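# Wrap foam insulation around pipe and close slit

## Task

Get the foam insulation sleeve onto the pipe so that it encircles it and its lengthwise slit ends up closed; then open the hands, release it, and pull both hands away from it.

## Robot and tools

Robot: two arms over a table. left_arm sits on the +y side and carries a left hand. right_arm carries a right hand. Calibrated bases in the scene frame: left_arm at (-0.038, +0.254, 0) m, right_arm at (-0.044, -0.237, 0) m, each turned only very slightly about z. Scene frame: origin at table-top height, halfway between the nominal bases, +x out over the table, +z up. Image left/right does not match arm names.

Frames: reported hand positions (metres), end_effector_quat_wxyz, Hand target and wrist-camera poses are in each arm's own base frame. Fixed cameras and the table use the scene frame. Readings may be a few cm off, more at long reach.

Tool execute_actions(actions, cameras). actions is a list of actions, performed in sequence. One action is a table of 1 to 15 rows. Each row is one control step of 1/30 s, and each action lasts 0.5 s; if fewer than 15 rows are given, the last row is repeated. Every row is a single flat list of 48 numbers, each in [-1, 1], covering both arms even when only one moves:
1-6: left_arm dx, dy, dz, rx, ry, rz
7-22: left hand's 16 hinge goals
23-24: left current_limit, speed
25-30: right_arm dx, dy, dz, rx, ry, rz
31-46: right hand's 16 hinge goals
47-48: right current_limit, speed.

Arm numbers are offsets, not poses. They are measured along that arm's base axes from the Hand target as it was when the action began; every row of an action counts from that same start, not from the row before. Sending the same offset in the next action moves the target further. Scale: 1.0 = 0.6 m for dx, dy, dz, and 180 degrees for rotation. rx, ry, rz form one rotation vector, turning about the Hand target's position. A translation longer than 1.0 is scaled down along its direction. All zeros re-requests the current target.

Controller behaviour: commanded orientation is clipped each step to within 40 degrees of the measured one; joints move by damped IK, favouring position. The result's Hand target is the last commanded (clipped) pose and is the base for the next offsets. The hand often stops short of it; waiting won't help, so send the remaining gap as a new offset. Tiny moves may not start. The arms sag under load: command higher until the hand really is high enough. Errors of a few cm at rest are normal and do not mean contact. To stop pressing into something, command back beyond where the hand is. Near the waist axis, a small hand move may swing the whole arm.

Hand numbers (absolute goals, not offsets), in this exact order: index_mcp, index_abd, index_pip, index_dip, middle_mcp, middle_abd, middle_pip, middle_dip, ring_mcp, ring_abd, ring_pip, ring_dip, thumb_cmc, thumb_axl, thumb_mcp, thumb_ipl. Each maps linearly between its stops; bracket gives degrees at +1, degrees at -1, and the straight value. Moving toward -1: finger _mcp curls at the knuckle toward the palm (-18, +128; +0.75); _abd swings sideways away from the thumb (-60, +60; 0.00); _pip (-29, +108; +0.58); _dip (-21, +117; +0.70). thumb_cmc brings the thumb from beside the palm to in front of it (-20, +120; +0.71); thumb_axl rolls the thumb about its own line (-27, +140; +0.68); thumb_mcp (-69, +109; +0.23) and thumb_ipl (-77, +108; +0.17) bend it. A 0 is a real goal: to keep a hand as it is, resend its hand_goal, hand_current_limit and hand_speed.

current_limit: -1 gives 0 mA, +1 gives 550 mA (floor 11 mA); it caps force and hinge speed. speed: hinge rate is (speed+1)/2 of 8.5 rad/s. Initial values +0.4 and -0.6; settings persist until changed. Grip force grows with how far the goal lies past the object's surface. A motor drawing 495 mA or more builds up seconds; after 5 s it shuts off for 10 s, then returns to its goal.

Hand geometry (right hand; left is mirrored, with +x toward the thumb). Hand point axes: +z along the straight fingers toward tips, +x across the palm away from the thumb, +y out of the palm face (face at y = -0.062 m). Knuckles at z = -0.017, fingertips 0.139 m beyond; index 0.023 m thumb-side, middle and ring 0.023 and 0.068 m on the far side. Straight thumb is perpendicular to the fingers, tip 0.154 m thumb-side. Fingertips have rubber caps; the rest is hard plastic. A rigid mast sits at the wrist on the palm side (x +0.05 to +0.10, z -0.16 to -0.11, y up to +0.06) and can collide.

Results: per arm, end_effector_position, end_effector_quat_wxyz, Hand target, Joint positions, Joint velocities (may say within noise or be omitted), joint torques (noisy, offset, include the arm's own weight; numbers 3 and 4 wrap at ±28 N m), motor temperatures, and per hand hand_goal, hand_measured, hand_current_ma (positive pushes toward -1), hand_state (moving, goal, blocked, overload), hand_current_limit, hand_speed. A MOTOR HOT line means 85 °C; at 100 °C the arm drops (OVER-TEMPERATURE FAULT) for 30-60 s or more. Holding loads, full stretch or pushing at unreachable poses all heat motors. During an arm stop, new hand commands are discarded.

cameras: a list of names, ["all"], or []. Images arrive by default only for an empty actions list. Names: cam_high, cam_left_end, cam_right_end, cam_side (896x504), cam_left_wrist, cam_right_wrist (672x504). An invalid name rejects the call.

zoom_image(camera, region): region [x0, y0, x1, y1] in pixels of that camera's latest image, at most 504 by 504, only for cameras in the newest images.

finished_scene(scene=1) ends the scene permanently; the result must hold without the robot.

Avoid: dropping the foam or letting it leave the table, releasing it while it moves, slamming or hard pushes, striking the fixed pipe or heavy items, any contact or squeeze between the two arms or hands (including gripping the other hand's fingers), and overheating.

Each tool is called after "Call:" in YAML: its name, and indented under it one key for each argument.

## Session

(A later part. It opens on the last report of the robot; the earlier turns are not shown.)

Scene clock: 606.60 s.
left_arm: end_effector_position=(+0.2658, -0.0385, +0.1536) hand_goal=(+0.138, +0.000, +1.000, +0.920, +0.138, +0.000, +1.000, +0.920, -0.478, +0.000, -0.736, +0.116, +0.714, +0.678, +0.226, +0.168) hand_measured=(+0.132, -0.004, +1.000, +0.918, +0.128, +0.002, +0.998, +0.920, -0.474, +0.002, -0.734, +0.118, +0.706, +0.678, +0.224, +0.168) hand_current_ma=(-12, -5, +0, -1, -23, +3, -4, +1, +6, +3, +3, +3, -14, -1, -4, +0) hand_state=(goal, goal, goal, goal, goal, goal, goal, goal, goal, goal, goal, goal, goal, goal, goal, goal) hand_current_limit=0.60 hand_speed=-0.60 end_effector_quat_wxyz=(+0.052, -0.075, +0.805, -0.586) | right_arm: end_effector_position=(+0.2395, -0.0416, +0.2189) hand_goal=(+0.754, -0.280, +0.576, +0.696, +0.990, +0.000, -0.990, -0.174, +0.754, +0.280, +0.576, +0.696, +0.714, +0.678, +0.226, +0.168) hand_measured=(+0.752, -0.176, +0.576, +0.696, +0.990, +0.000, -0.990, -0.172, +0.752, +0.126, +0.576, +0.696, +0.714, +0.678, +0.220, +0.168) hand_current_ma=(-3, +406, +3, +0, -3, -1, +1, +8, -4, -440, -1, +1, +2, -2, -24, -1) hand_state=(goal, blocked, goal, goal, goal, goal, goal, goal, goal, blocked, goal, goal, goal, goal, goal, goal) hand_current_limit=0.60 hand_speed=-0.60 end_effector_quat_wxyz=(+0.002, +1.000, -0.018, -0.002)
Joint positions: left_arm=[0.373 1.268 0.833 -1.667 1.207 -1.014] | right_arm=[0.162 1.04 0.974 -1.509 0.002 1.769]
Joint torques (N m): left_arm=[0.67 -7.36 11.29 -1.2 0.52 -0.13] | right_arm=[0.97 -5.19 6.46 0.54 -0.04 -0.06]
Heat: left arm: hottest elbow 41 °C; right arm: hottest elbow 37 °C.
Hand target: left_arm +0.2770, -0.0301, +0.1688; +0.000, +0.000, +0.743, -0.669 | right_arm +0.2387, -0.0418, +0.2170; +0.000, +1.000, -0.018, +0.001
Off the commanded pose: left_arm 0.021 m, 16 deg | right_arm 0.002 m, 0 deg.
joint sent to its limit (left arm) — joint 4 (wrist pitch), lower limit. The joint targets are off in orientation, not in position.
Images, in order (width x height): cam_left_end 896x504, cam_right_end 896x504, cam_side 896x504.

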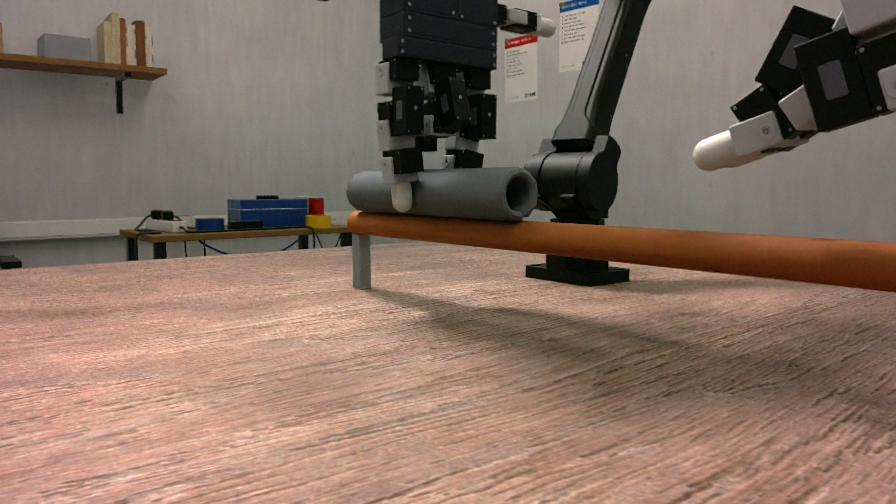

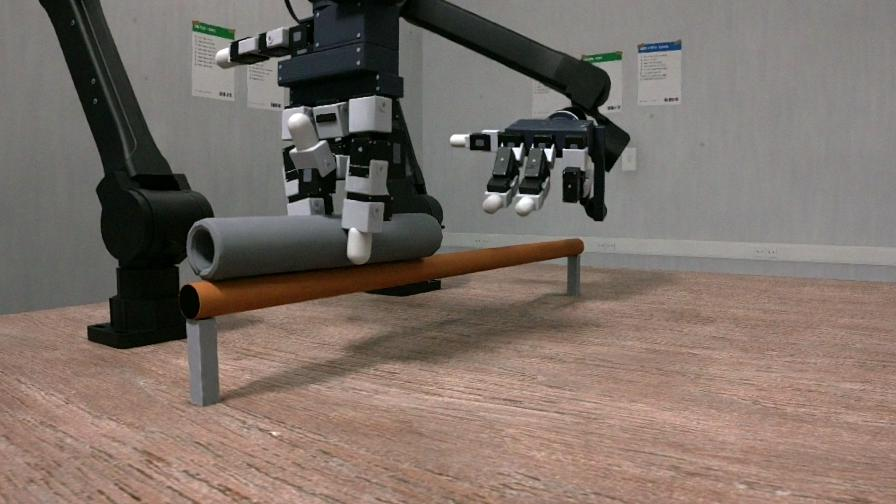

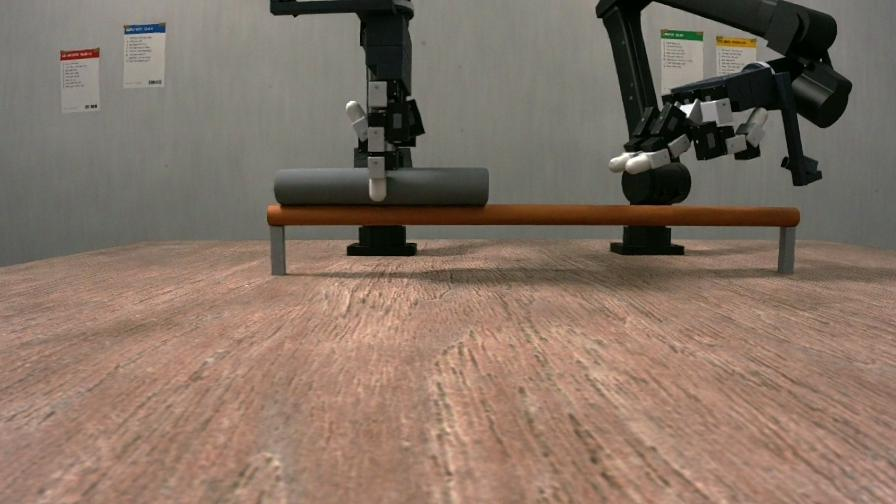

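Call:
execute_actions:
  actions:
    - [[0,0,0,0,0,0, 0.137,0,1.0,0.92, 0.137,0,1.0,0.92, -0.478,0,-0.736,0.116, 0.714,0.678,0.226,0.168, 0.6,-0.6, 0,0,0,0,0,0, 0.754,-0.16,0.576,0.696, 0.99,0,-0.99,-0.174, 0.754,0.115,0.576,0.696, 0.714,0.678,0.226,0.168, 0.3,-0.85]]
    - [[0,0,0,0,0,0, 0.137,0,1.0,0.92, 0.137,0,1.0,0.92, -0.478,0,-0.736,0.116, 0.714,0.678,0.226,0.168, 0.6,-0.6, -0.01,0,0,0,0,0, 0.754,-0.16,0.576,0.696, 0.99,0,-0.99,-0.174, 0.754,0.115,0.576,0.696, 0.714,0.678,0.226,0.168, 0.3,-0.85],[0,0,0,0,0,0, 0.137,0,1.0,0.92, 0.137,0,1.0,0.92, -0.478,0,-0.736,0.116, 0.714,0.678,0.226,0.168, 0.6,-0.6, -0.021,0,0,0,0,0, 0.754,-0.16,0.576,0.696, 0.99,0,-0.99,-0.174, 0.754,0.115,0.576,0.696, 0.714,0.678,0.226,0.168, 0.3,-0.85]]
  cameras: ["cam_left_end"]

Call:
zoom_image:
  camera: "cam_left_end"
  region: [470, 150, 590, 240]

Scene clock: 608.17 s.
left_arm: end_effector_position=(+0.2658, -0.0385, +0.1536) hand_goal=(+0.138, +0.000, +1.000, +0.920, +0.138, +0.000, +1.000, +0.920, -0.478, +0.000, -0.736, +0.116, +0.714, +0.678, +0.226, +0.168) hand_measured=(+0.132, -0.004, +1.000, +0.918, +0.128, +0.002, +0.998, +0.920, -0.474, +0.002, -0.734, +0.118, +0.706, +0.678, +0.224, +0.168) hand_current_ma=(-12, -5, +0, -1, -23, +3, -4, +1, +6, +3, +3, +3, -14, -1, -4, +0) hand_state=(goal, goal, goal, goal, goal, goal, goal, goal, goal, goal, goal, goal, goal, goal, goal, goal) hand_current_limit=0.60 hand_speed=-0.60 end_effector_quat_wxyz=(+0.052, -0.075, +0.805, -0.586) | right_arm: end_effector_position=(+0.2295, -0.0432, +0.2165) hand_goal=(+0.754, -0.160, +0.576, +0.696, +0.990, +0.000, -0.990, -0.174, +0.754, +0.116, +0.576, +0.696, +0.714, +0.678, +0.226, +0.168) hand_measured=(+0.752, -0.152, +0.576, +0.696, +0.990, +0.000, -0.990, -0.172, +0.754, +0.106, +0.576, +0.696, +0.714, +0.678, +0.220, +0.168) hand_current_ma=(-3, +26, +3, +0, -3, -1, +1, +8, -3, -32, -1, +1, +2, -2, -24, -1) hand_state=(goal, goal, goal, goal, goal, goal, goal, goal, goal, goal, goal, goal, goal, goal, goal, goal) hand_current_limit=0.30 hand_speed=-0.85 end_effector_quat_wxyz=(+0.001, +1.000, -0.018, +0.003)
Joint positions: left_arm=[0.373 1.268 0.833 -1.667 1.207 -1.014] | right_arm=[0.162 1.004 0.945 -1.506 0.002 1.769]
Joint torques (N m): left_arm=[1.08 -7.41 11.25 -1.09 0.5 -0.12] | right_arm=[1.32 -4.48 7.01 0.06 -0.03 0.01]
Heat: left arm: hottest elbow 41 °C; right arm: hottest elbow 37 °C.
Hand target: left_arm +0.2770, -0.0301, +0.1688; +0.000, +0.000, +0.743, -0.669 | right_arm +0.2261, -0.0418, +0.2170; +0.000, +1.000, -0.018, +0.001
Off the commanded pose: left_arm 0.021 m, 16 deg | right_arm 0.004 m, 0 deg.
joint sent to its limit (left arm) — joint 4 (wrist pitch), lower limit. The joint targets are off in orientation, not in position.
Images, in order (width x height): cam_left_end 896x504.

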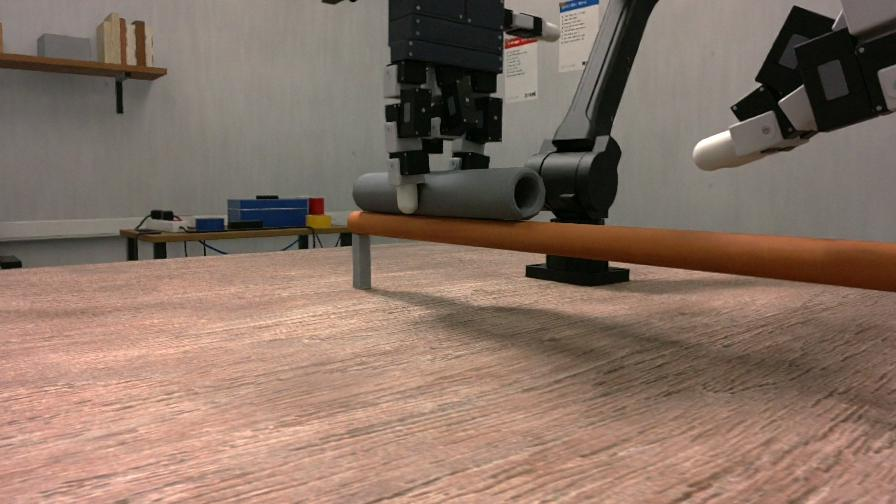

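Scaled by 4.200 from the camera's 896x504 image, which has a finer 1280x720 frame.

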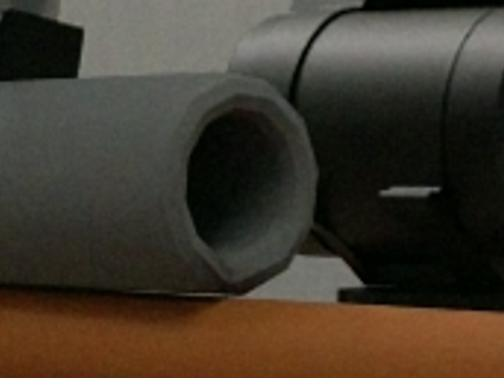

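Call:
execute_actions:
  actions:
    - [[0,0,0,0,0,0, 0.137,0,1.0,0.92, 0.137,0,1.0,0.92, -0.478,0,-0.736,0.116, 0.714,0.678,0.226,0.168, 0.6,-0.6, 0,0,0,0,0,0, 0.754,-0.28,0.576,0.696, 0.99,0,-0.99,-0.174, 0.754,0.28,0.576,0.696, 0.714,0.678,0.226,0.168, 0.6,-0.6]]
    - [[0,0,0,0,0,0, 0.137,0,1.0,0.92, 0.137,0,1.0,0.92, -0.478,0,-0.736,0.116, 0.714,0.678,0.226,0.168, 0.6,-0.6, 0,0,0.017,0,0,0, 0.754,-0.28,0.576,0.696, 0.99,0,-0.99,-0.174, 0.754,0.28,0.576,0.696, 0.714,0.678,0.226,0.168, 0.6,-0.6],[0,0,0,0,0,0, 0.137,0,1.0,0.92, 0.137,0,1.0,0.92, -0.478,0,-0.736,0.116, 0.714,0.678,0.226,0.168, 0.6,-0.6, 0,0,0.033,0,0,0, 0.754,-0.28,0.576,0.696, 0.99,0,-0.99,-0.174, 0.754,0.28,0.576,0.696, 0.714,0.678,0.226,0.168, 0.6,-0.6]]
    - [[0,0,0,0,0,0, 0.137,0,1.0,0.92, 0.137,0,1.0,0.92, -0.478,0,-0.736,0.116, 0.714,0.678,0.226,0.168, 0.6,-0.6, 0.018,0,0,0,0,0, 0.754,-0.28,0.576,0.696, 0.99,0,-0.99,-0.174, 0.754,0.28,0.576,0.696, 0.714,0.678,0.226,0.168, 0.6,-0.6],[0,0,0,0,0,0, 0.137,0,1.0,0.92, 0.137,0,1.0,0.92, -0.478,0,-0.736,0.116, 0.714,0.678,0.226,0.168, 0.6,-0.6, 0.036,0,0,0,0,0, 0.754,-0.28,0.576,0.696, 0.99,0,-0.99,-0.174, 0.754,0.28,0.576,0.696, 0.714,0.678,0.226,0.168, 0.6,-0.6]]
  cameras: []

Scene clock: 610.27 s.
left_arm: end_effector_position=(+0.2658, -0.0385, +0.1536) hand_goal=(+0.138, +0.000, +1.000, +0.920, +0.138, +0.000, +1.000, +0.920, -0.478, +0.000, -0.736, +0.116, +0.714, +0.678, +0.226, +0.168) hand_measured=(+0.132, -0.004, +1.000, +0.918, +0.128, +0.002, +0.998, +0.920, -0.474, +0.002, -0.734, +0.118, +0.706, +0.678, +0.224, +0.168) hand_current_ma=(-12, -5, +0, -1, -23, +3, -4, +1, +6, +3, +3, +3, -14, -1, -4, +0) hand_state=(goal, goal, goal, goal, goal, goal, goal, goal, goal, goal, goal, goal, goal, goal, goal, goal) hand_current_limit=0.60 hand_speed=-0.60 end_effector_quat_wxyz=(+0.052, -0.075, +0.805, -0.586) | right_arm: end_effector_position=(+0.2315, -0.0429, +0.2237) hand_goal=(+0.754, -0.280, +0.576, +0.696, +0.990, +0.000, -0.990, -0.174, +0.754, +0.280, +0.576, +0.696, +0.714, +0.678, +0.226, +0.168) hand_measured=(+0.754, -0.176, +0.576, +0.696, +0.990, +0.000, -0.990, -0.172, +0.754, +0.120, +0.576, +0.696, +0.714, +0.678, +0.220, +0.168) hand_current_ma=(-3, +403, +3, +0, -3, -1, +1, +8, +1, -440, +0, +1, +2, -2, -24, -1) hand_state=(goal, blocked, goal, goal, goal, goal, goal, goal, goal, blocked, goal, goal, goal, goal, goal, goal) hand_current_limit=0.60 hand_speed=-0.60 end_effector_quat_wxyz=(+0.005, +1.000, -0.018, -0.020)
Joint positions: left_arm=[0.373 1.268 0.833 -1.667 1.207 -1.014] | right_arm=[0.162 1.042 0.983 -1.553 0.002 1.769]
Joint torques (N m): left_arm=[0.91 -7.36 11.23 -1.2 0.52 -0.14] | right_arm=[0.73 -3.55 10.93 0.53 0 -0.09]
Heat: left arm: hottest elbow 41 °C; right arm: hottest elbow 37 °C.
Hand target: left_arm +0.2770, -0.0301, +0.1688; +0.000, +0.000, +0.743, -0.669 | right_arm +0.2477, -0.0418, +0.2368; +0.000, +1.000, -0.018, +0.001
Off the commanded pose: left_arm 0.021 m, 16 deg | right_arm 0.021 m, 3 deg.
joint sent to its limit (left arm) — joint 4 (wrist pitch), lower limit. The joint targets are off in orientation, not in position.
No camera images: "cameras" was empty.

Call:
execute_actions:
  actions:
    - [[0,0,0,0,0,0, 0.137,0,1.0,0.92, 0.137,0,1.0,0.92, -0.478,0,-0.736,0.116, 0.714,0.678,0.226,0.168, 0.6,-0.6, 0.01,0,0,0,0,0, 0.754,-0.28,0.576,0.696, 0.99,0,-0.99,-0.174, 0.754,0.28,0.576,0.696, 0.714,0.678,0.226,0.168, 0.6,-0.6]]
  cameras: []

Scene clock: 611.10 s.
left_arm: end_effector_position=(+0.2658, -0.0385, +0.1536) hand_goal=(+0.138, +0.000, +1.000, +0.920, +0.138, +0.000, +1.000, +0.920, -0.478, +0.000, -0.736, +0.116, +0.714, +0.678, +0.226, +0.168) hand_measured=(+0.132, -0.004, +1.000, +0.918, +0.128, +0.002, +0.998, +0.920, -0.474, +0.002, -0.734, +0.118, +0.706, +0.678, +0.224, +0.168) hand_current_ma=(-12, -5, +0, -1, -23, +3, -4, +1, +6, +3, +3, +3, -14, -1, -4, +0) hand_state=(goal, goal, goal, goal, goal, goal, goal, goal, goal, goal, goal, goal, goal, goal, goal, goal) hand_current_limit=0.60 hand_speed=-0.60 end_effector_quat_wxyz=(+0.052, -0.075, +0.805, -0.586) | right_arm: end_effector_position=(+0.2369, -0.0423, +0.2240) hand_goal=(+0.754, -0.280, +0.576, +0.696, +0.990, +0.000, -0.990, -0.174, +0.754, +0.280, +0.576, +0.696, +0.714, +0.678, +0.226, +0.168) hand_measured=(+0.754, -0.176, +0.576, +0.696, +0.990, +0.000, -0.990, -0.172, +0.754, +0.120, +0.576, +0.696, +0.714, +0.678, +0.220, +0.168) hand_current_ma=(-3, +403, +3, +0, -3, -1, +1, +8, +1, -440, +0, +1, +2, -2, -24, -1) hand_state=(goal, blocked, goal, goal, goal, goal, goal, goal, goal, blocked, goal, goal, goal, goal, goal, goal) hand_current_limit=0.60 hand_speed=-0.60 end_effector_quat_wxyz=(+0.005, +1.000, -0.017, -0.020)
Joint positions: left_arm=[0.373 1.268 0.833 -1.667 1.207 -1.014] | right_arm=[0.161 1.057 0.994 -1.549 0.002 1.767]
Joint torques (N m): left_arm=[0.97 -7.47 11.23 -1.17 0.52 -0.14] | right_arm=[0.73 -3.96 11.02 0.53 -0.03 -0.08]
Heat: left arm: hottest elbow 41 °C; right arm: hottest elbow 37 °C.
Hand target: left_arm +0.2770, -0.0301, +0.1688; +0.000, +0.000, +0.743, -0.669 | right_arm +0.2538, -0.0417, +0.2367; +0.000, +1.000, -0.018, +0.001
Off the commanded pose: left_arm 0.021 m, 16 deg | right_arm 0.021 m, 3 deg.
joint sent to its limit (left arm) — joint 4 (wrist pitch), lower limit. The joint targets are off in orientation, not in position.
No camera images: "cameras" was empty.

Call:
execute_actions:
  actions:
    - [[0,0,0,0,0,0, 0.137,0,1.0,0.92, 0.137,0,1.0,0.92, -0.478,0,-0.736,0.116, 0.714,0.678,0.226,0.168, 0.6,-0.6, -0.023,0,-0.016,0,0,0, 0.754,-0.28,0.576,0.696, 0.99,0,-0.99,-0.174, 0.754,0.28,0.576,0.696, 0.714,0.678,0.226,0.168, 0.6,-0.6],[0,0,0,0,0,0, 0.137,0,1.0,0.92, 0.137,0,1.0,0.92, -0.478,0,-0.736,0.116, 0.714,0.678,0.226,0.168, 0.6,-0.6, -0.023,0,-0.033,0,0,0, 0.754,-0.28,0.576,0.696, 0.99,0,-0.99,-0.174, 0.754,0.28,0.576,0.696, 0.714,0.678,0.226,0.168, 0.6,-0.6]]
  cameras: ["cam_right_end","cam_side","cam_left_end"]

Call:
zoom_image:
  camera: "cam_right_end"
  region: [170, 150, 420, 340]

Call:
zoom_image:
  camera: "cam_left_end"
  region: [470, 150, 590, 240]

Scene clock: 612.17 s.
left_arm: end_effector_position=(+0.2658, -0.0385, +0.1536) hand_goal=(+0.138, +0.000, +1.000, +0.920, +0.138, +0.000, +1.000, +0.920, -0.478, +0.000, -0.736, +0.116, +0.714, +0.678, +0.226, +0.168) hand_measured=(+0.132, -0.004, +1.000, +0.918, +0.128, +0.002, +0.998, +0.920, -0.474, +0.002, -0.734, +0.118, +0.706, +0.678, +0.224, +0.168) hand_current_ma=(-12, -5, +0, -1, -23, +3, -4, +1, +6, +3, +3, +3, -14, -1, -4, +0) hand_state=(goal, goal, goal, goal, goal, goal, goal, goal, goal, goal, goal, goal, goal, goal, goal, goal) hand_current_limit=0.60 hand_speed=-0.60 end_effector_quat_wxyz=(+0.052, -0.075, +0.805, -0.586) | right_arm: end_effector_position=(+0.2397, -0.0418, +0.2175) hand_goal=(+0.754, -0.280, +0.576, +0.696, +0.990, +0.000, -0.990, -0.174, +0.754, +0.280, +0.576, +0.696, +0.714, +0.678, +0.226, +0.168) hand_measured=(+0.754, -0.176, +0.576, +0.696, +0.990, +0.000, -0.990, -0.172, +0.754, +0.120, +0.576, +0.696, +0.714, +0.678, +0.220, +0.168) hand_current_ma=(-3, +403, +3, +0, -3, -1, +1, +8, +1, -440, +0, +1, +2, -2, -24, -1) hand_state=(goal, blocked, goal, goal, goal, goal, goal, goal, goal, blocked, goal, goal, goal, goal, goal, goal) hand_current_limit=0.60 hand_speed=-0.60 end_effector_quat_wxyz=(+0.002, +1.000, -0.017, -0.006)
Joint positions: left_arm=[0.373 1.268 0.833 -1.667 1.207 -1.014] | right_arm=[0.161 1.046 0.973 -1.51 0.002 1.766]
Joint torques (N m): left_arm=[0.79 -7.47 11.19 -1.2 0.51 -0.12] | right_arm=[1.08 -5.19 6.6 0.66 0 -0.03]
Heat: left arm: hottest elbow 41 °C; right arm: hottest elbow 37 °C.
Hand target: left_arm +0.2770, -0.0301, +0.1688; +0.000, +0.000, +0.743, -0.669 | right_arm +0.2400, -0.0418, +0.2170; +0.000, +1.000, -0.018, +0.001
Off the commanded pose: left_arm 0.021 m, 16 deg | right_arm 0.001 m, 1 deg.
joint sent to its limit (left arm) — joint 4 (wrist pitch), lower limit. The joint targets are off in orientation, not in position.
Images, in order (width x height): cam_left_end 896x504, cam_right_end 896x504, cam_side 896x504.

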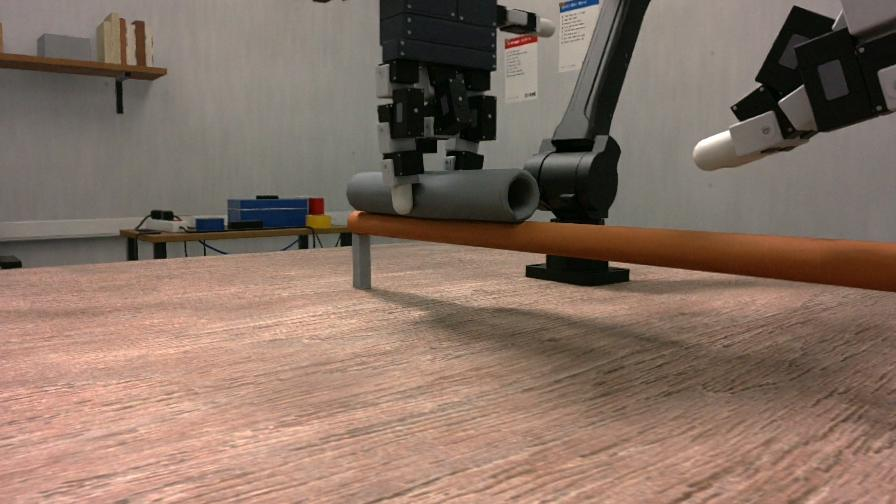

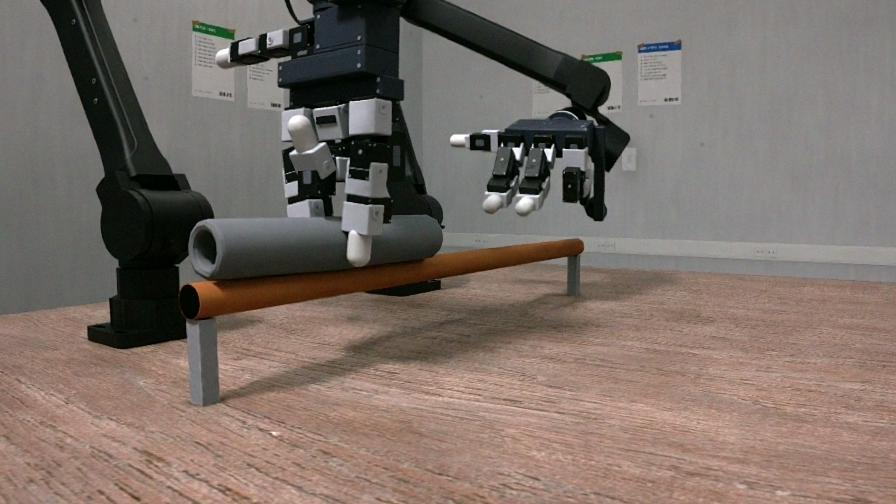

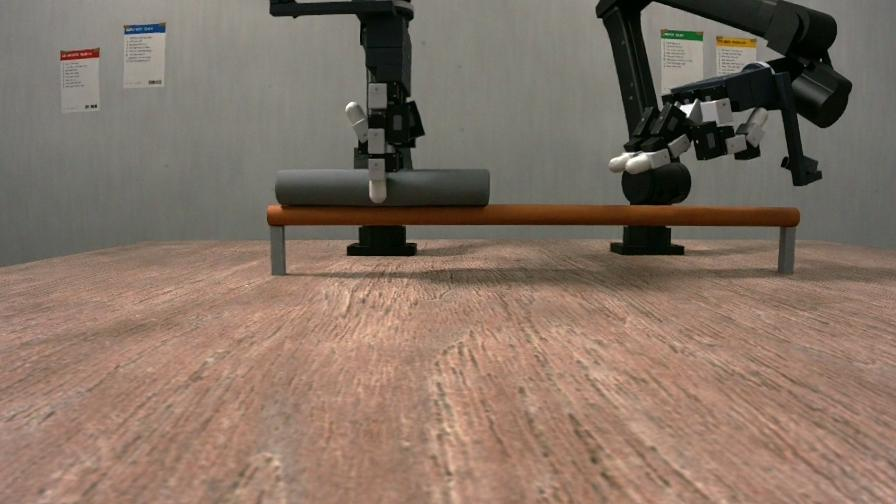

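Scaled by 2.016 from the camera's 896x504 image, which has a finer 1280x720 frame.

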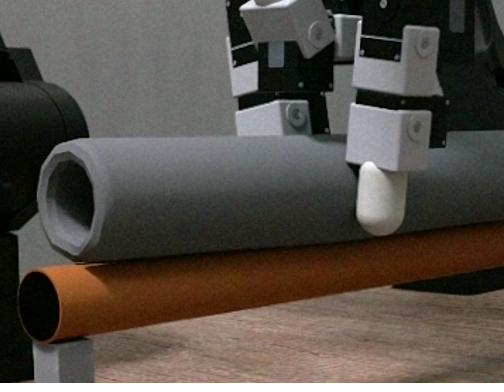

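Scaled by 4.200 from the camera's 896x504 image, which has a finer 1280x720 frame.

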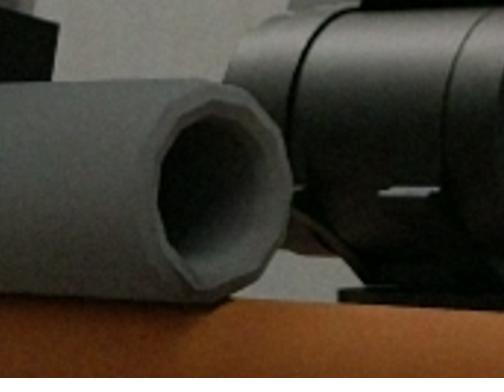

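Call:
execute_actions:
  actions:
    - [[0,0.05,0,0.05,0,0, 0.274,-0.12,1.0,1.0, 0.274,0.12,1.0,1.0, -0.478,0,-0.736,0.116, 0.714,0.678,0.226,0.168, 0.6,-0.6, 0,0,0,0,0,0, 0.754,-0.11,0.576,0.696, 0.99,0,-0.99,-0.174, 0.754,0.07,0.576,0.696, 0.714,0.678,0.226,0.168, 0.3,-0.75]]
    - [[0,0,-0.03,0,0,0, 0.274,-0.12,1.0,1.0, 0.274,0.12,1.0,1.0, -0.478,0,-0.736,0.116, 0.714,0.678,0.226,0.168, 0.6,-0.6, 0,0,-0.017,0,0,0, 0.754,-0.11,0.576,0.696, 0.99,0,-0.99,-0.174, 0.754,0.07,0.576,0.696, 0.714,0.678,0.226,0.168, 0.3,-0.75],[0,0,-0.03,0,0,0, 0.274,-0.12,1.0,1.0, 0.274,0.12,1.0,1.0, -0.478,0,-0.736,0.116, 0.714,0.678,0.226,0.168, 0.6,-0.6, 0,0,-0.034,0,0,0, 0.754,-0.11,0.576,0.696, 0.99,0,-0.99,-0.174, 0.754,0.07,0.576,0.696, 0.714,0.678,0.226,0.168, 0.3,-0.75]]
  cameras: ["cam_right_end","cam_side","cam_left_end"]

Call:
zoom_image:
  camera: "cam_right_end"
  region: [170, 150, 420, 340]

Call:
zoom_image:
  camera: "cam_left_end"
  region: [470, 150, 590, 240]

Scene clock: 614.93 s.
left_arm: end_effector_position=(+0.2696, -0.0067, +0.1433) hand_goal=(+0.274, -0.120, +1.000, +1.000, +0.274, +0.120, +1.000, +1.000, -0.478, +0.000, -0.736, +0.116, +0.714, +0.678, +0.226, +0.168) hand_measured=(+0.256, -0.102, +1.000, +0.998, +0.258, +0.104, +0.998, +0.996, -0.474, +0.002, -0.734, +0.118, +0.706, +0.678, +0.224, +0.168) hand_current_ma=(-47, +36, +0, -4, -37, -33, -4, -5, +6, +3, +3, +3, -14, -1, -4, +0) hand_state=(goal, goal, goal, goal, goal, goal, goal, goal, goal, goal, goal, goal, goal, goal, goal, goal) hand_current_limit=0.60 hand_speed=-0.60 end_effector_quat_wxyz=(+0.044, -0.056, +0.839, -0.540) | right_arm: end_effector_position=(+0.2374, -0.0422, +0.1976) hand_goal=(+0.754, -0.110, +0.576, +0.696, +0.990, +0.000, -0.990, -0.174, +0.754, +0.070, +0.576, +0.696, +0.714, +0.678, +0.226, +0.168) hand_measured=(+0.754, -0.104, +0.576, +0.696, +0.988, +0.000, -0.992, -0.172, +0.754, +0.062, +0.576, +0.696, +0.714, +0.678, +0.220, +0.168) hand_current_ma=(-3, +16, +3, +0, -4, -1, -8, +8, +1, -25, +0, +1, +2, -2, -24, -1) hand_state=(goal, goal, goal, goal, goal, goal, goal, goal, goal, goal, goal, goal, goal, goal, goal, goal) hand_current_limit=0.30 hand_speed=-0.75 end_effector_quat_wxyz=(+0.002, +1.000, -0.017, -0.007)
Joint positions: left_arm=[0.41 1.3 0.876 -1.668 1.075 -0.978] | right_arm=[0.161 1.046 0.92 -1.459 0.002 1.766]
Joint torques (N m): left_arm=[0.79 -6.95 9.84 -1.11 0.46 0.08] | right_arm=[0.97 -4.78 6.91 0.83 0.01 -0.04]
Heat: left arm: hottest elbow 41 °C; right arm: hottest elbow 37 °C.
Hand target: left_arm +0.2770, -0.0001, +0.1507; +0.000, +0.000, +0.793, -0.609 | right_arm +0.2401, -0.0418, +0.1967; +0.000, +1.000, -0.018, +0.001
Off the commanded pose: left_arm 0.012 m, 12 deg | right_arm 0.003 m, 1 deg.
joint sent to its limit (left arm) — joint 4 (wrist pitch), lower limit. The joint targets are off in orientation, not in position.
Images, in order (width x height): cam_left_end 896x504, cam_right_end 896x504, cam_side 896x504.

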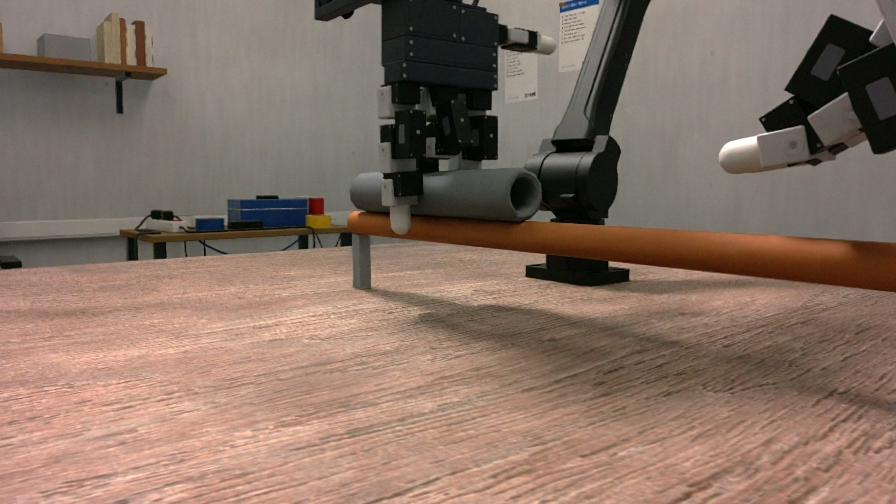

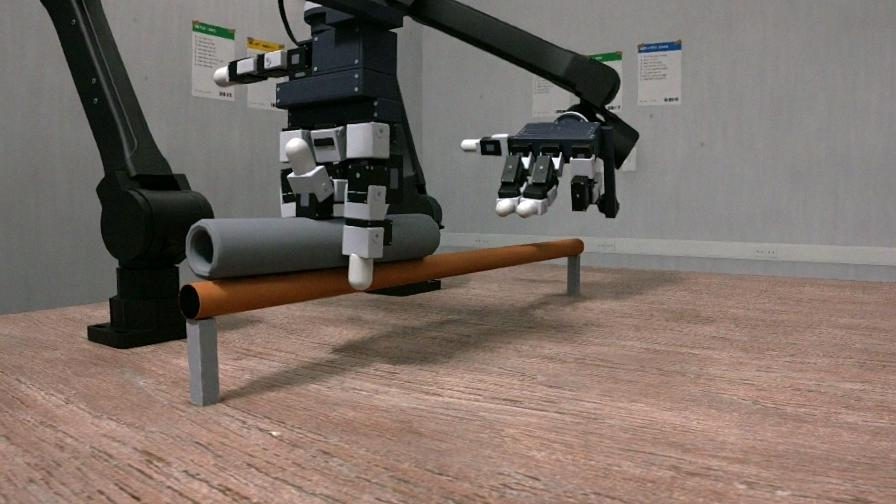

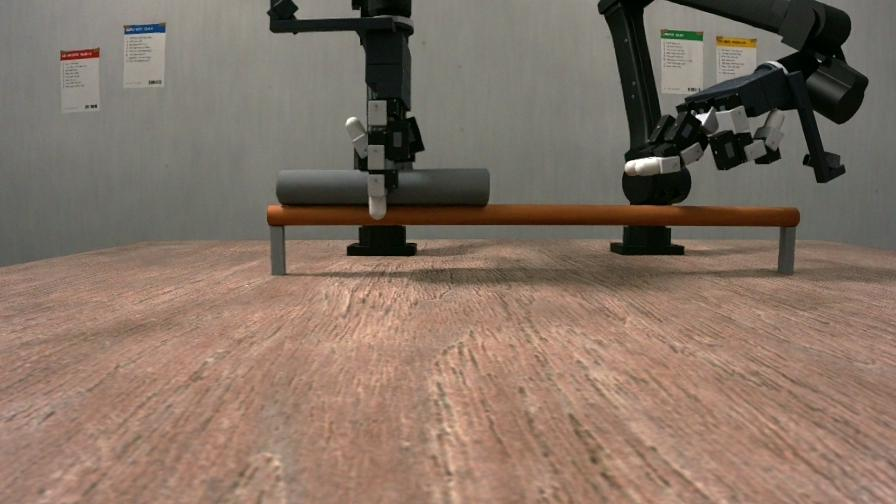

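Scaled by 2.016 from the camera's 896x504 image, which has a finer 1280x720 frame.

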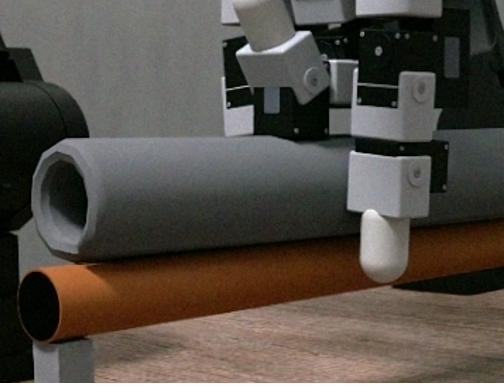

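Scaled by 4.200 from the camera's 896x504 image, which has a finer 1280x720 frame.

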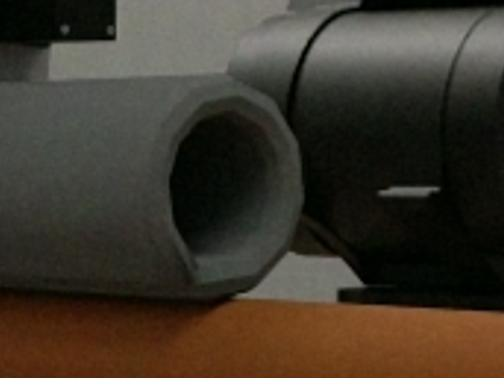

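Call:
execute_actions:
  actions:
    - [[0,-0.12,0.0,0,0,0, 0.274,-0.12,1.0,1.0, 0.274,0.12,1.0,1.0, -0.478,0,-0.736,0.116, 0.714,0.678,0.226,0.168, 0.6,-0.6, 0,0,0,0,0,0, 0.754,-0.24,0.576,0.696, 0.99,0,-0.99,-0.174, 0.754,0.24,0.576,0.696, 0.714,0.678,0.226,0.168, 0.6,-0.6]]
    - [[0,-0.12,0.0,0,0,0, 0.274,-0.12,1.0,1.0, 0.274,0.12,1.0,1.0, -0.478,0,-0.736,0.116, 0.714,0.678,0.226,0.168, 0.6,-0.6, 0,0,0,0,0,0, 0.754,-0.24,0.576,0.696, 0.99,0,-0.99,-0.174, 0.754,0.24,0.576,0.696, 0.714,0.678,0.226,0.168, 0.6,-0.6]]
  cameras: ["cam_right_end","cam_side","cam_left_end","cam_left_wrist"]

Call:
zoom_image:
  camera: "cam_right_end"
  region: [400, 150, 600, 300]

Call:
zoom_image:
  camera: "cam_left_end"
  region: [470, 120, 670, 270]

Scene clock: 618.23 s.
left_arm: end_effector_position=(+0.2799, -0.1418, +0.1506) hand_goal=(+0.274, -0.120, +1.000, +1.000, +0.274, +0.120, +1.000, +1.000, -0.478, +0.000, -0.736, +0.116, +0.714, +0.678, +0.226, +0.168) hand_measured=(+0.256, -0.102, +1.000, +0.998, +0.260, +0.104, +0.998, +0.996, -0.474, +0.002, -0.734, +0.118, +0.706, +0.678, +0.224, +0.168) hand_current_ma=(-44, +36, +0, -4, -34, -33, -4, -5, +5, +3, +3, +3, -15, -1, -4, +0) hand_state=(goal, goal, goal, goal, goal, goal, goal, goal, goal, goal, goal, goal, goal, goal, goal, goal) hand_current_limit=0.60 hand_speed=-0.60 end_effector_quat_wxyz=(-0.009, +0.006, +0.785, -0.620) | right_arm: end_effector_position=(+0.2374, -0.0421, +0.1976) hand_goal=(+0.754, -0.240, +0.576, +0.696, +0.990, +0.000, -0.990, -0.174, +0.754, +0.240, +0.576, +0.696, +0.714, +0.678, +0.226, +0.168) hand_measured=(+0.754, -0.128, +0.576, +0.696, +0.988, +0.000, -1.000, -0.172, +0.754, +0.086, +0.576, +0.696, +0.714, +0.678, +0.220, +0.168) hand_current_ma=(-3, +434, +3, +0, -6, -1, -32, +8, +0, -440, +0, +1, +2, -2, -24, -1) hand_state=(goal, blocked, goal, goal, goal, goal, goal, goal, goal, blocked, goal, goal, goal, goal, goal, goal) hand_current_limit=0.60 hand_speed=-0.60 end_effector_quat_wxyz=(+0.002, +1.000, -0.017, -0.007)
Joint positions: left_arm=[0.024 1.277 0.826 -1.313 1.332 -1.378] | right_arm=[0.161 1.046 0.92 -1.459 0.002 1.766]
Joint torques (N m): left_arm=[-0.62 -8.35 7.46 0.03 0.67 -0.11] | right_arm=[1.26 -4.66 6.89 0.81 0 -0.03]
Heat: left arm: hottest elbow 41 °C; right arm: hottest elbow 36 °C.
Hand target: left_arm +0.2769, -0.1441, +0.1507; +0.000, +0.000, +0.793, -0.609 | right_arm +0.2401, -0.0417, +0.1967; +0.000, +1.000, -0.018, +0.001
Off the commanded pose: left_arm 0.004 m, 2 deg | right_arm 0.003 m, 1 deg.
Images, in order (width x height): cam_left_end 896x504, cam_right_end 896x504, cam_side 896x504, cam_left_wrist 672x504.

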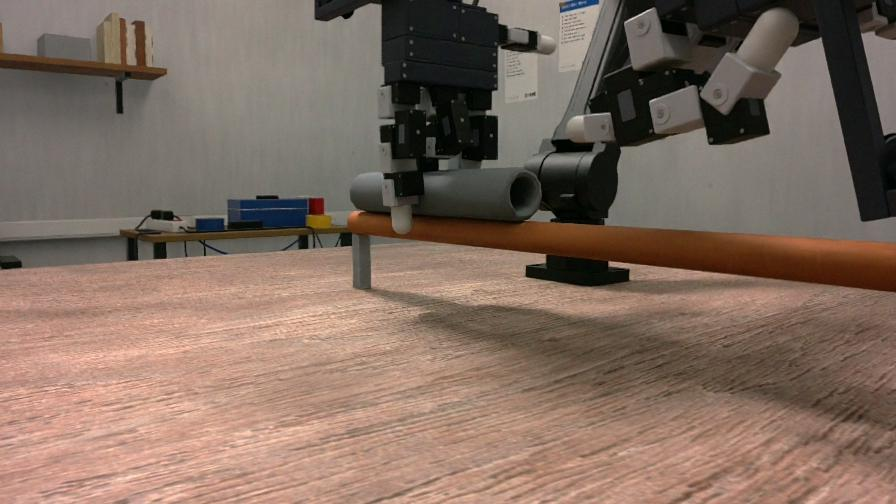

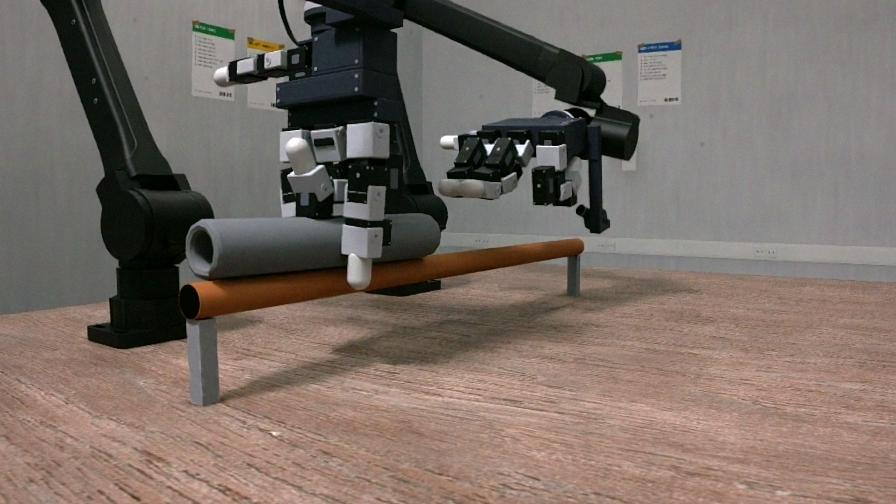

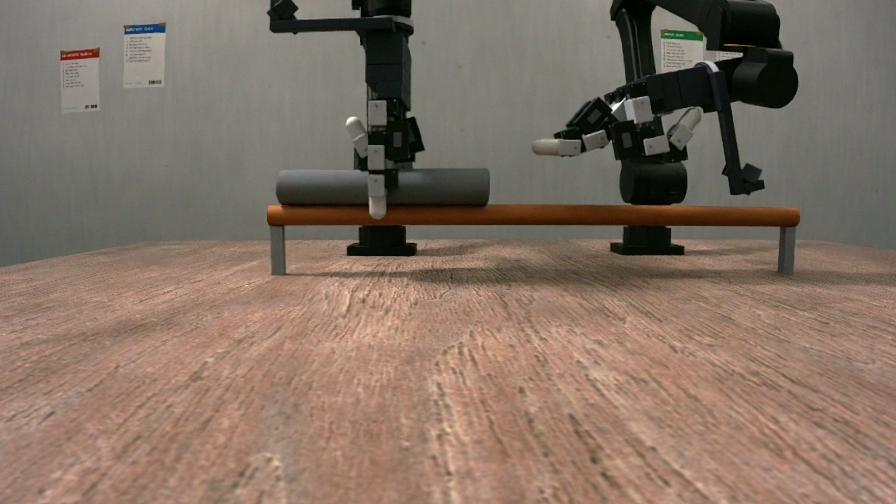

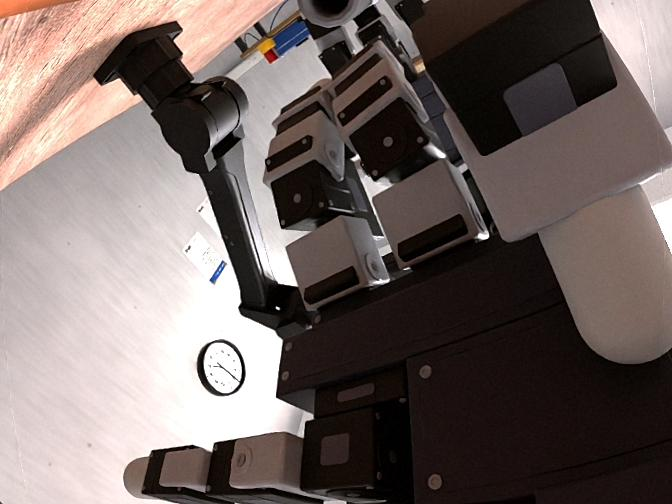

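Scaled by 2.520 from the camera's 896x504 image, which has a finer 1280x720 frame.

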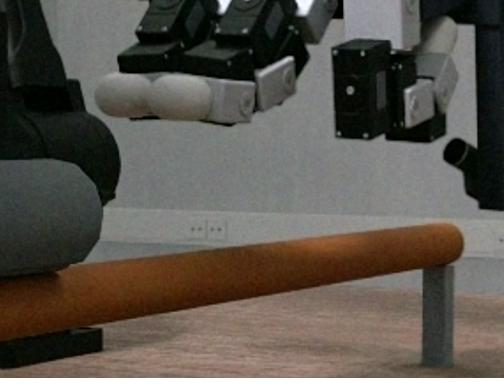

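Scaled by 2.520 from the camera's 896x504 image, which has a finer 1280x720 frame.

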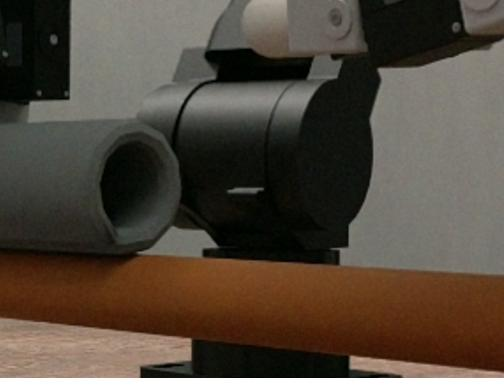

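Call:
execute_actions:
  actions:
    - [[0,0,-0.04,0,0,0, 0.822,-0.12,0.577,0.696, 0.822,0.12,0.577,0.696, -0.478,0,-0.736,0.116, 0.714,0.678,0.226,0.168, 0.6,-0.5, 0,0,0,0,0,0, 0.754,-0.24,0.576,0.696, 0.99,0,-0.99,-0.174, 0.754,0.24,0.576,0.696, 0.714,0.678,0.226,0.168, 0.6,-0.6],[0,0,-0.08,0,0,0, 0.822,-0.12,0.577,0.696, 0.822,0.12,0.577,0.696, -0.478,0,-0.736,0.116, 0.714,0.678,0.226,0.168, 0.6,-0.5, 0,0,0,0,0,0, 0.754,-0.24,0.576,0.696, 0.99,0,-0.99,-0.174, 0.754,0.24,0.576,0.696, 0.714,0.678,0.226,0.168, 0.6,-0.6]]
    - [[0,0,-0.03,0,0,0, 0.822,-0.12,0.577,0.696, 0.822,0.12,0.577,0.696, -0.478,0,-0.736,0.116, 0.714,0.678,0.226,0.168, 0.6,-0.5, 0,0,0,0,0,0, 0.754,-0.24,0.576,0.696, 0.99,0,-0.99,-0.174, 0.754,0.24,0.576,0.696, 0.714,0.678,0.226,0.168, 0.6,-0.6],[0,0,-0.06,0,0,0, 0.822,-0.12,0.577,0.696, 0.822,0.12,0.577,0.696, -0.478,0,-0.736,0.116, 0.714,0.678,0.226,0.168, 0.6,-0.5, 0,0,0,0,0,0, 0.754,-0.24,0.576,0.696, 0.99,0,-0.99,-0.174, 0.754,0.24,0.576,0.696, 0.714,0.678,0.226,0.168, 0.6,-0.6]]
  cameras: ["cam_right_end","cam_side","cam_left_end","cam_left_wrist"]

Call:
zoom_image:
  camera: "cam_right_end"
  region: [400, 170, 560, 290]

Call:
zoom_image:
  camera: "cam_left_end"
  region: [470, 130, 630, 250]

Call:
zoom_image:
  camera: "cam_side"
  region: [420, 130, 640, 250]

Scene clock: 622.53 s.
left_arm: end_effector_position=(+0.2792, -0.1416, +0.0683) hand_goal=(+0.822, -0.120, +0.578, +0.696, +0.822, +0.120, +0.578, +0.696, -0.478, +0.000, -0.736, +0.116, +0.714, +0.678, +0.226, +0.168) hand_measured=(+0.800, -0.096, +0.578, +0.698, +0.802, +0.094, +0.578, +0.698, -0.474, +0.002, -0.734, +0.118, +0.706, +0.678, +0.224, +0.168) hand_current_ma=(-59, +51, +0, +3, -54, -54, +0, +4, +5, +3, +3, +3, -15, -1, -4, +0) hand_state=(blocked, blocked, goal, goal, blocked, blocked, goal, goal, goal, goal, goal, goal, goal, goal, goal, goal) hand_current_limit=0.60 hand_speed=-0.50 end_effector_quat_wxyz=(+0.003, +0.000, +0.793, -0.609) | right_arm: end_effector_position=(+0.2374, -0.0421, +0.1976) hand_goal=(+0.754, -0.240, +0.576, +0.696, +0.990, +0.000, -0.990, -0.174, +0.754, +0.240, +0.576, +0.696, +0.714, +0.678, +0.226, +0.168) hand_measured=(+0.754, -0.128, +0.576, +0.696, +0.988, +0.000, -1.000, -0.172, +0.754, +0.086, +0.576, +0.696, +0.714, +0.678, +0.220, +0.168) hand_current_ma=(-3, +434, +3, +0, -6, -1, -32, +8, +0, -440, +0, +1, +2, -2, -24, -1) hand_state=(goal, blocked, goal, goal, goal, goal, goal, goal, goal, blocked, goal, goal, goal, goal, goal, goal) hand_current_limit=0.60 hand_speed=-0.60 end_effector_quat_wxyz=(+0.002, +1.000, -0.017, -0.007)
Joint positions: left_arm=[0.016 1.366 0.666 -0.91 1.311 -1.526] | right_arm=[0.161 1.046 0.92 -1.459 0.002 1.766]
Joint torques (N m): left_arm=[-0.62 -7.53 6.46 0.29 0.74 -0.11] | right_arm=[1.14 -5.01 6.93 0.76 -0.02 -0.04]
Heat: left arm: hottest elbow 41 °C; right arm: hottest elbow 36 °C.
Hand target: left_arm +0.2769, -0.1440, +0.0667; +0.000, +0.000, +0.793, -0.609 | right_arm +0.2401, -0.0417, +0.1967; +0.000, +1.000, -0.018, +0.001
Off the commanded pose: left_arm 0.004 m, 0 deg | right_arm 0.003 m, 1 deg.
Images, in order (width x height): cam_left_end 896x504, cam_right_end 896x504, cam_side 896x504, cam_left_wrist 672x504.

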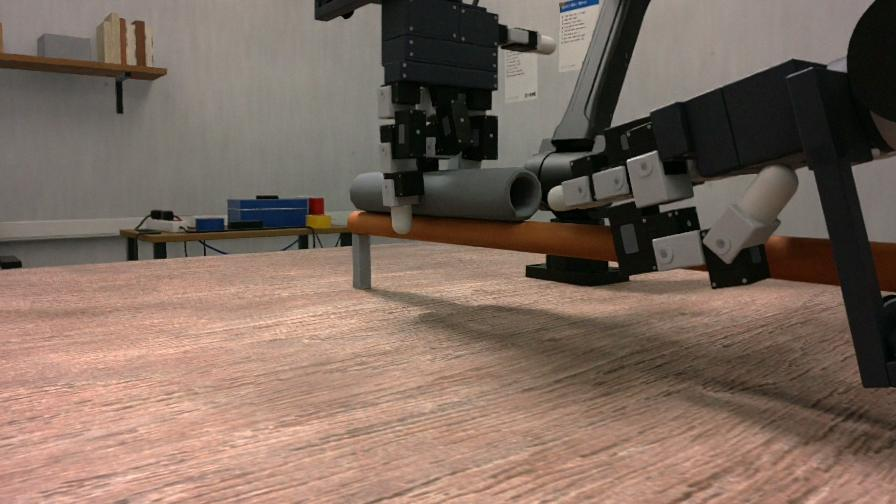

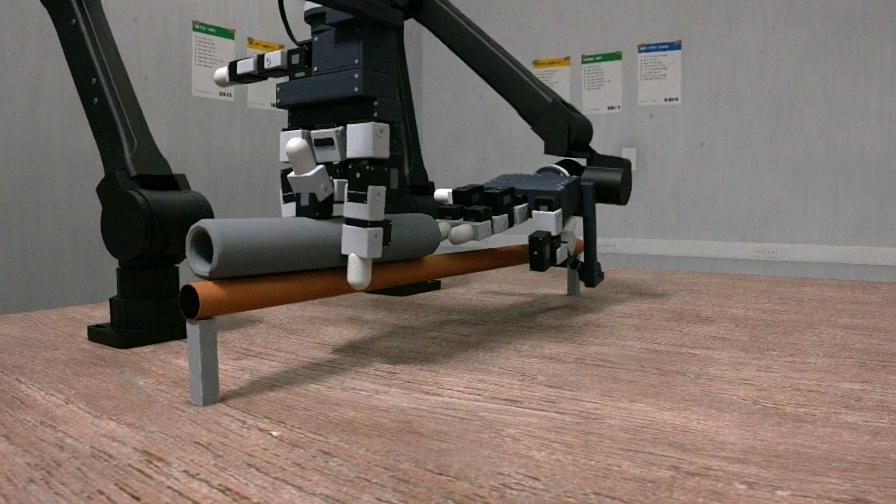

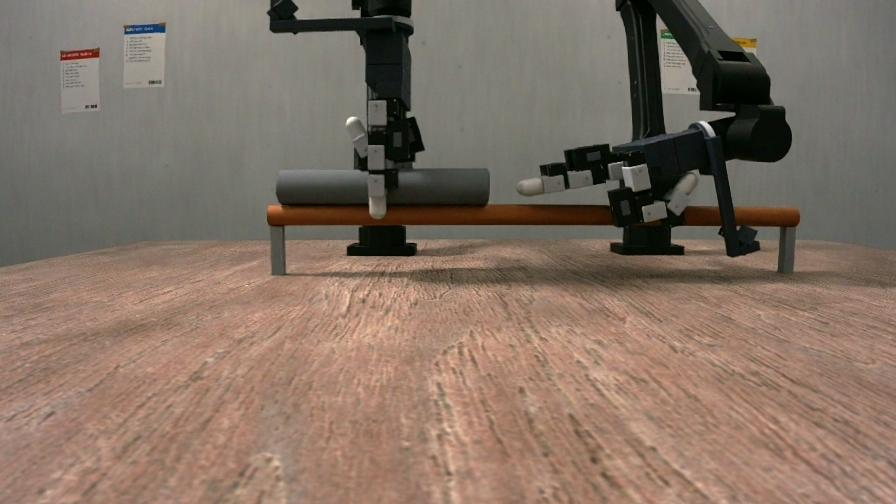

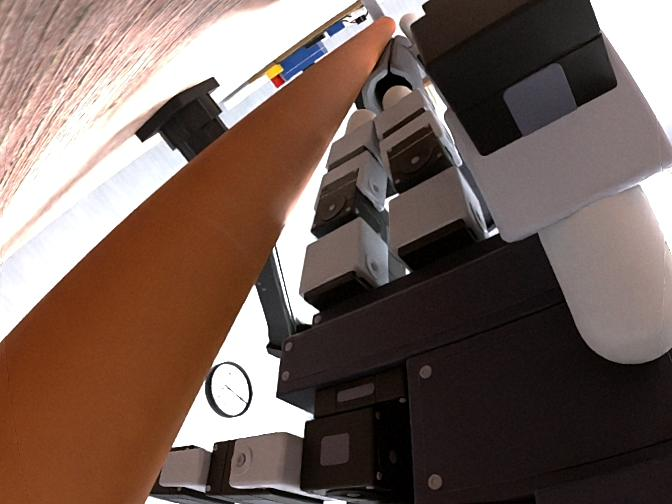

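Scaled by 3.150 from the camera's 896x504 image, which has a finer 1280x720 frame.

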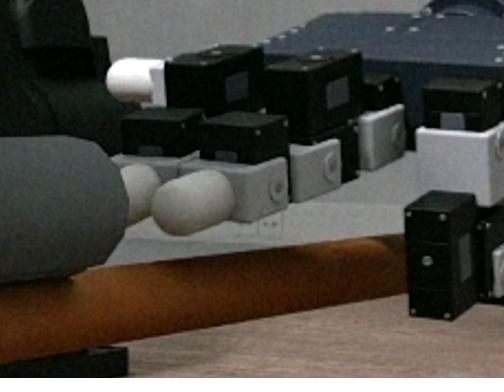

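Scaled by 3.150 from the camera's 896x504 image, which has a finer 1280x720 frame.

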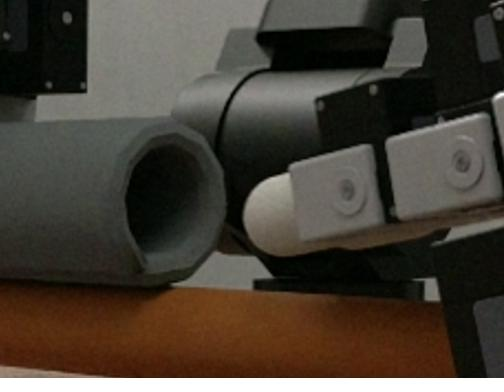

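Scaled by 2.291 from the camera's 896x504 image, which has a finer 1280x720 frame.

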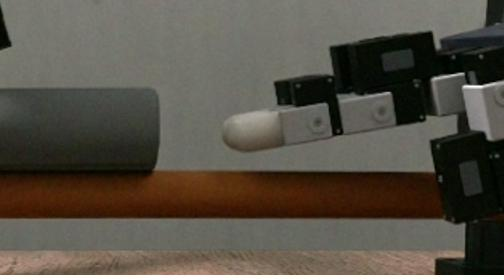

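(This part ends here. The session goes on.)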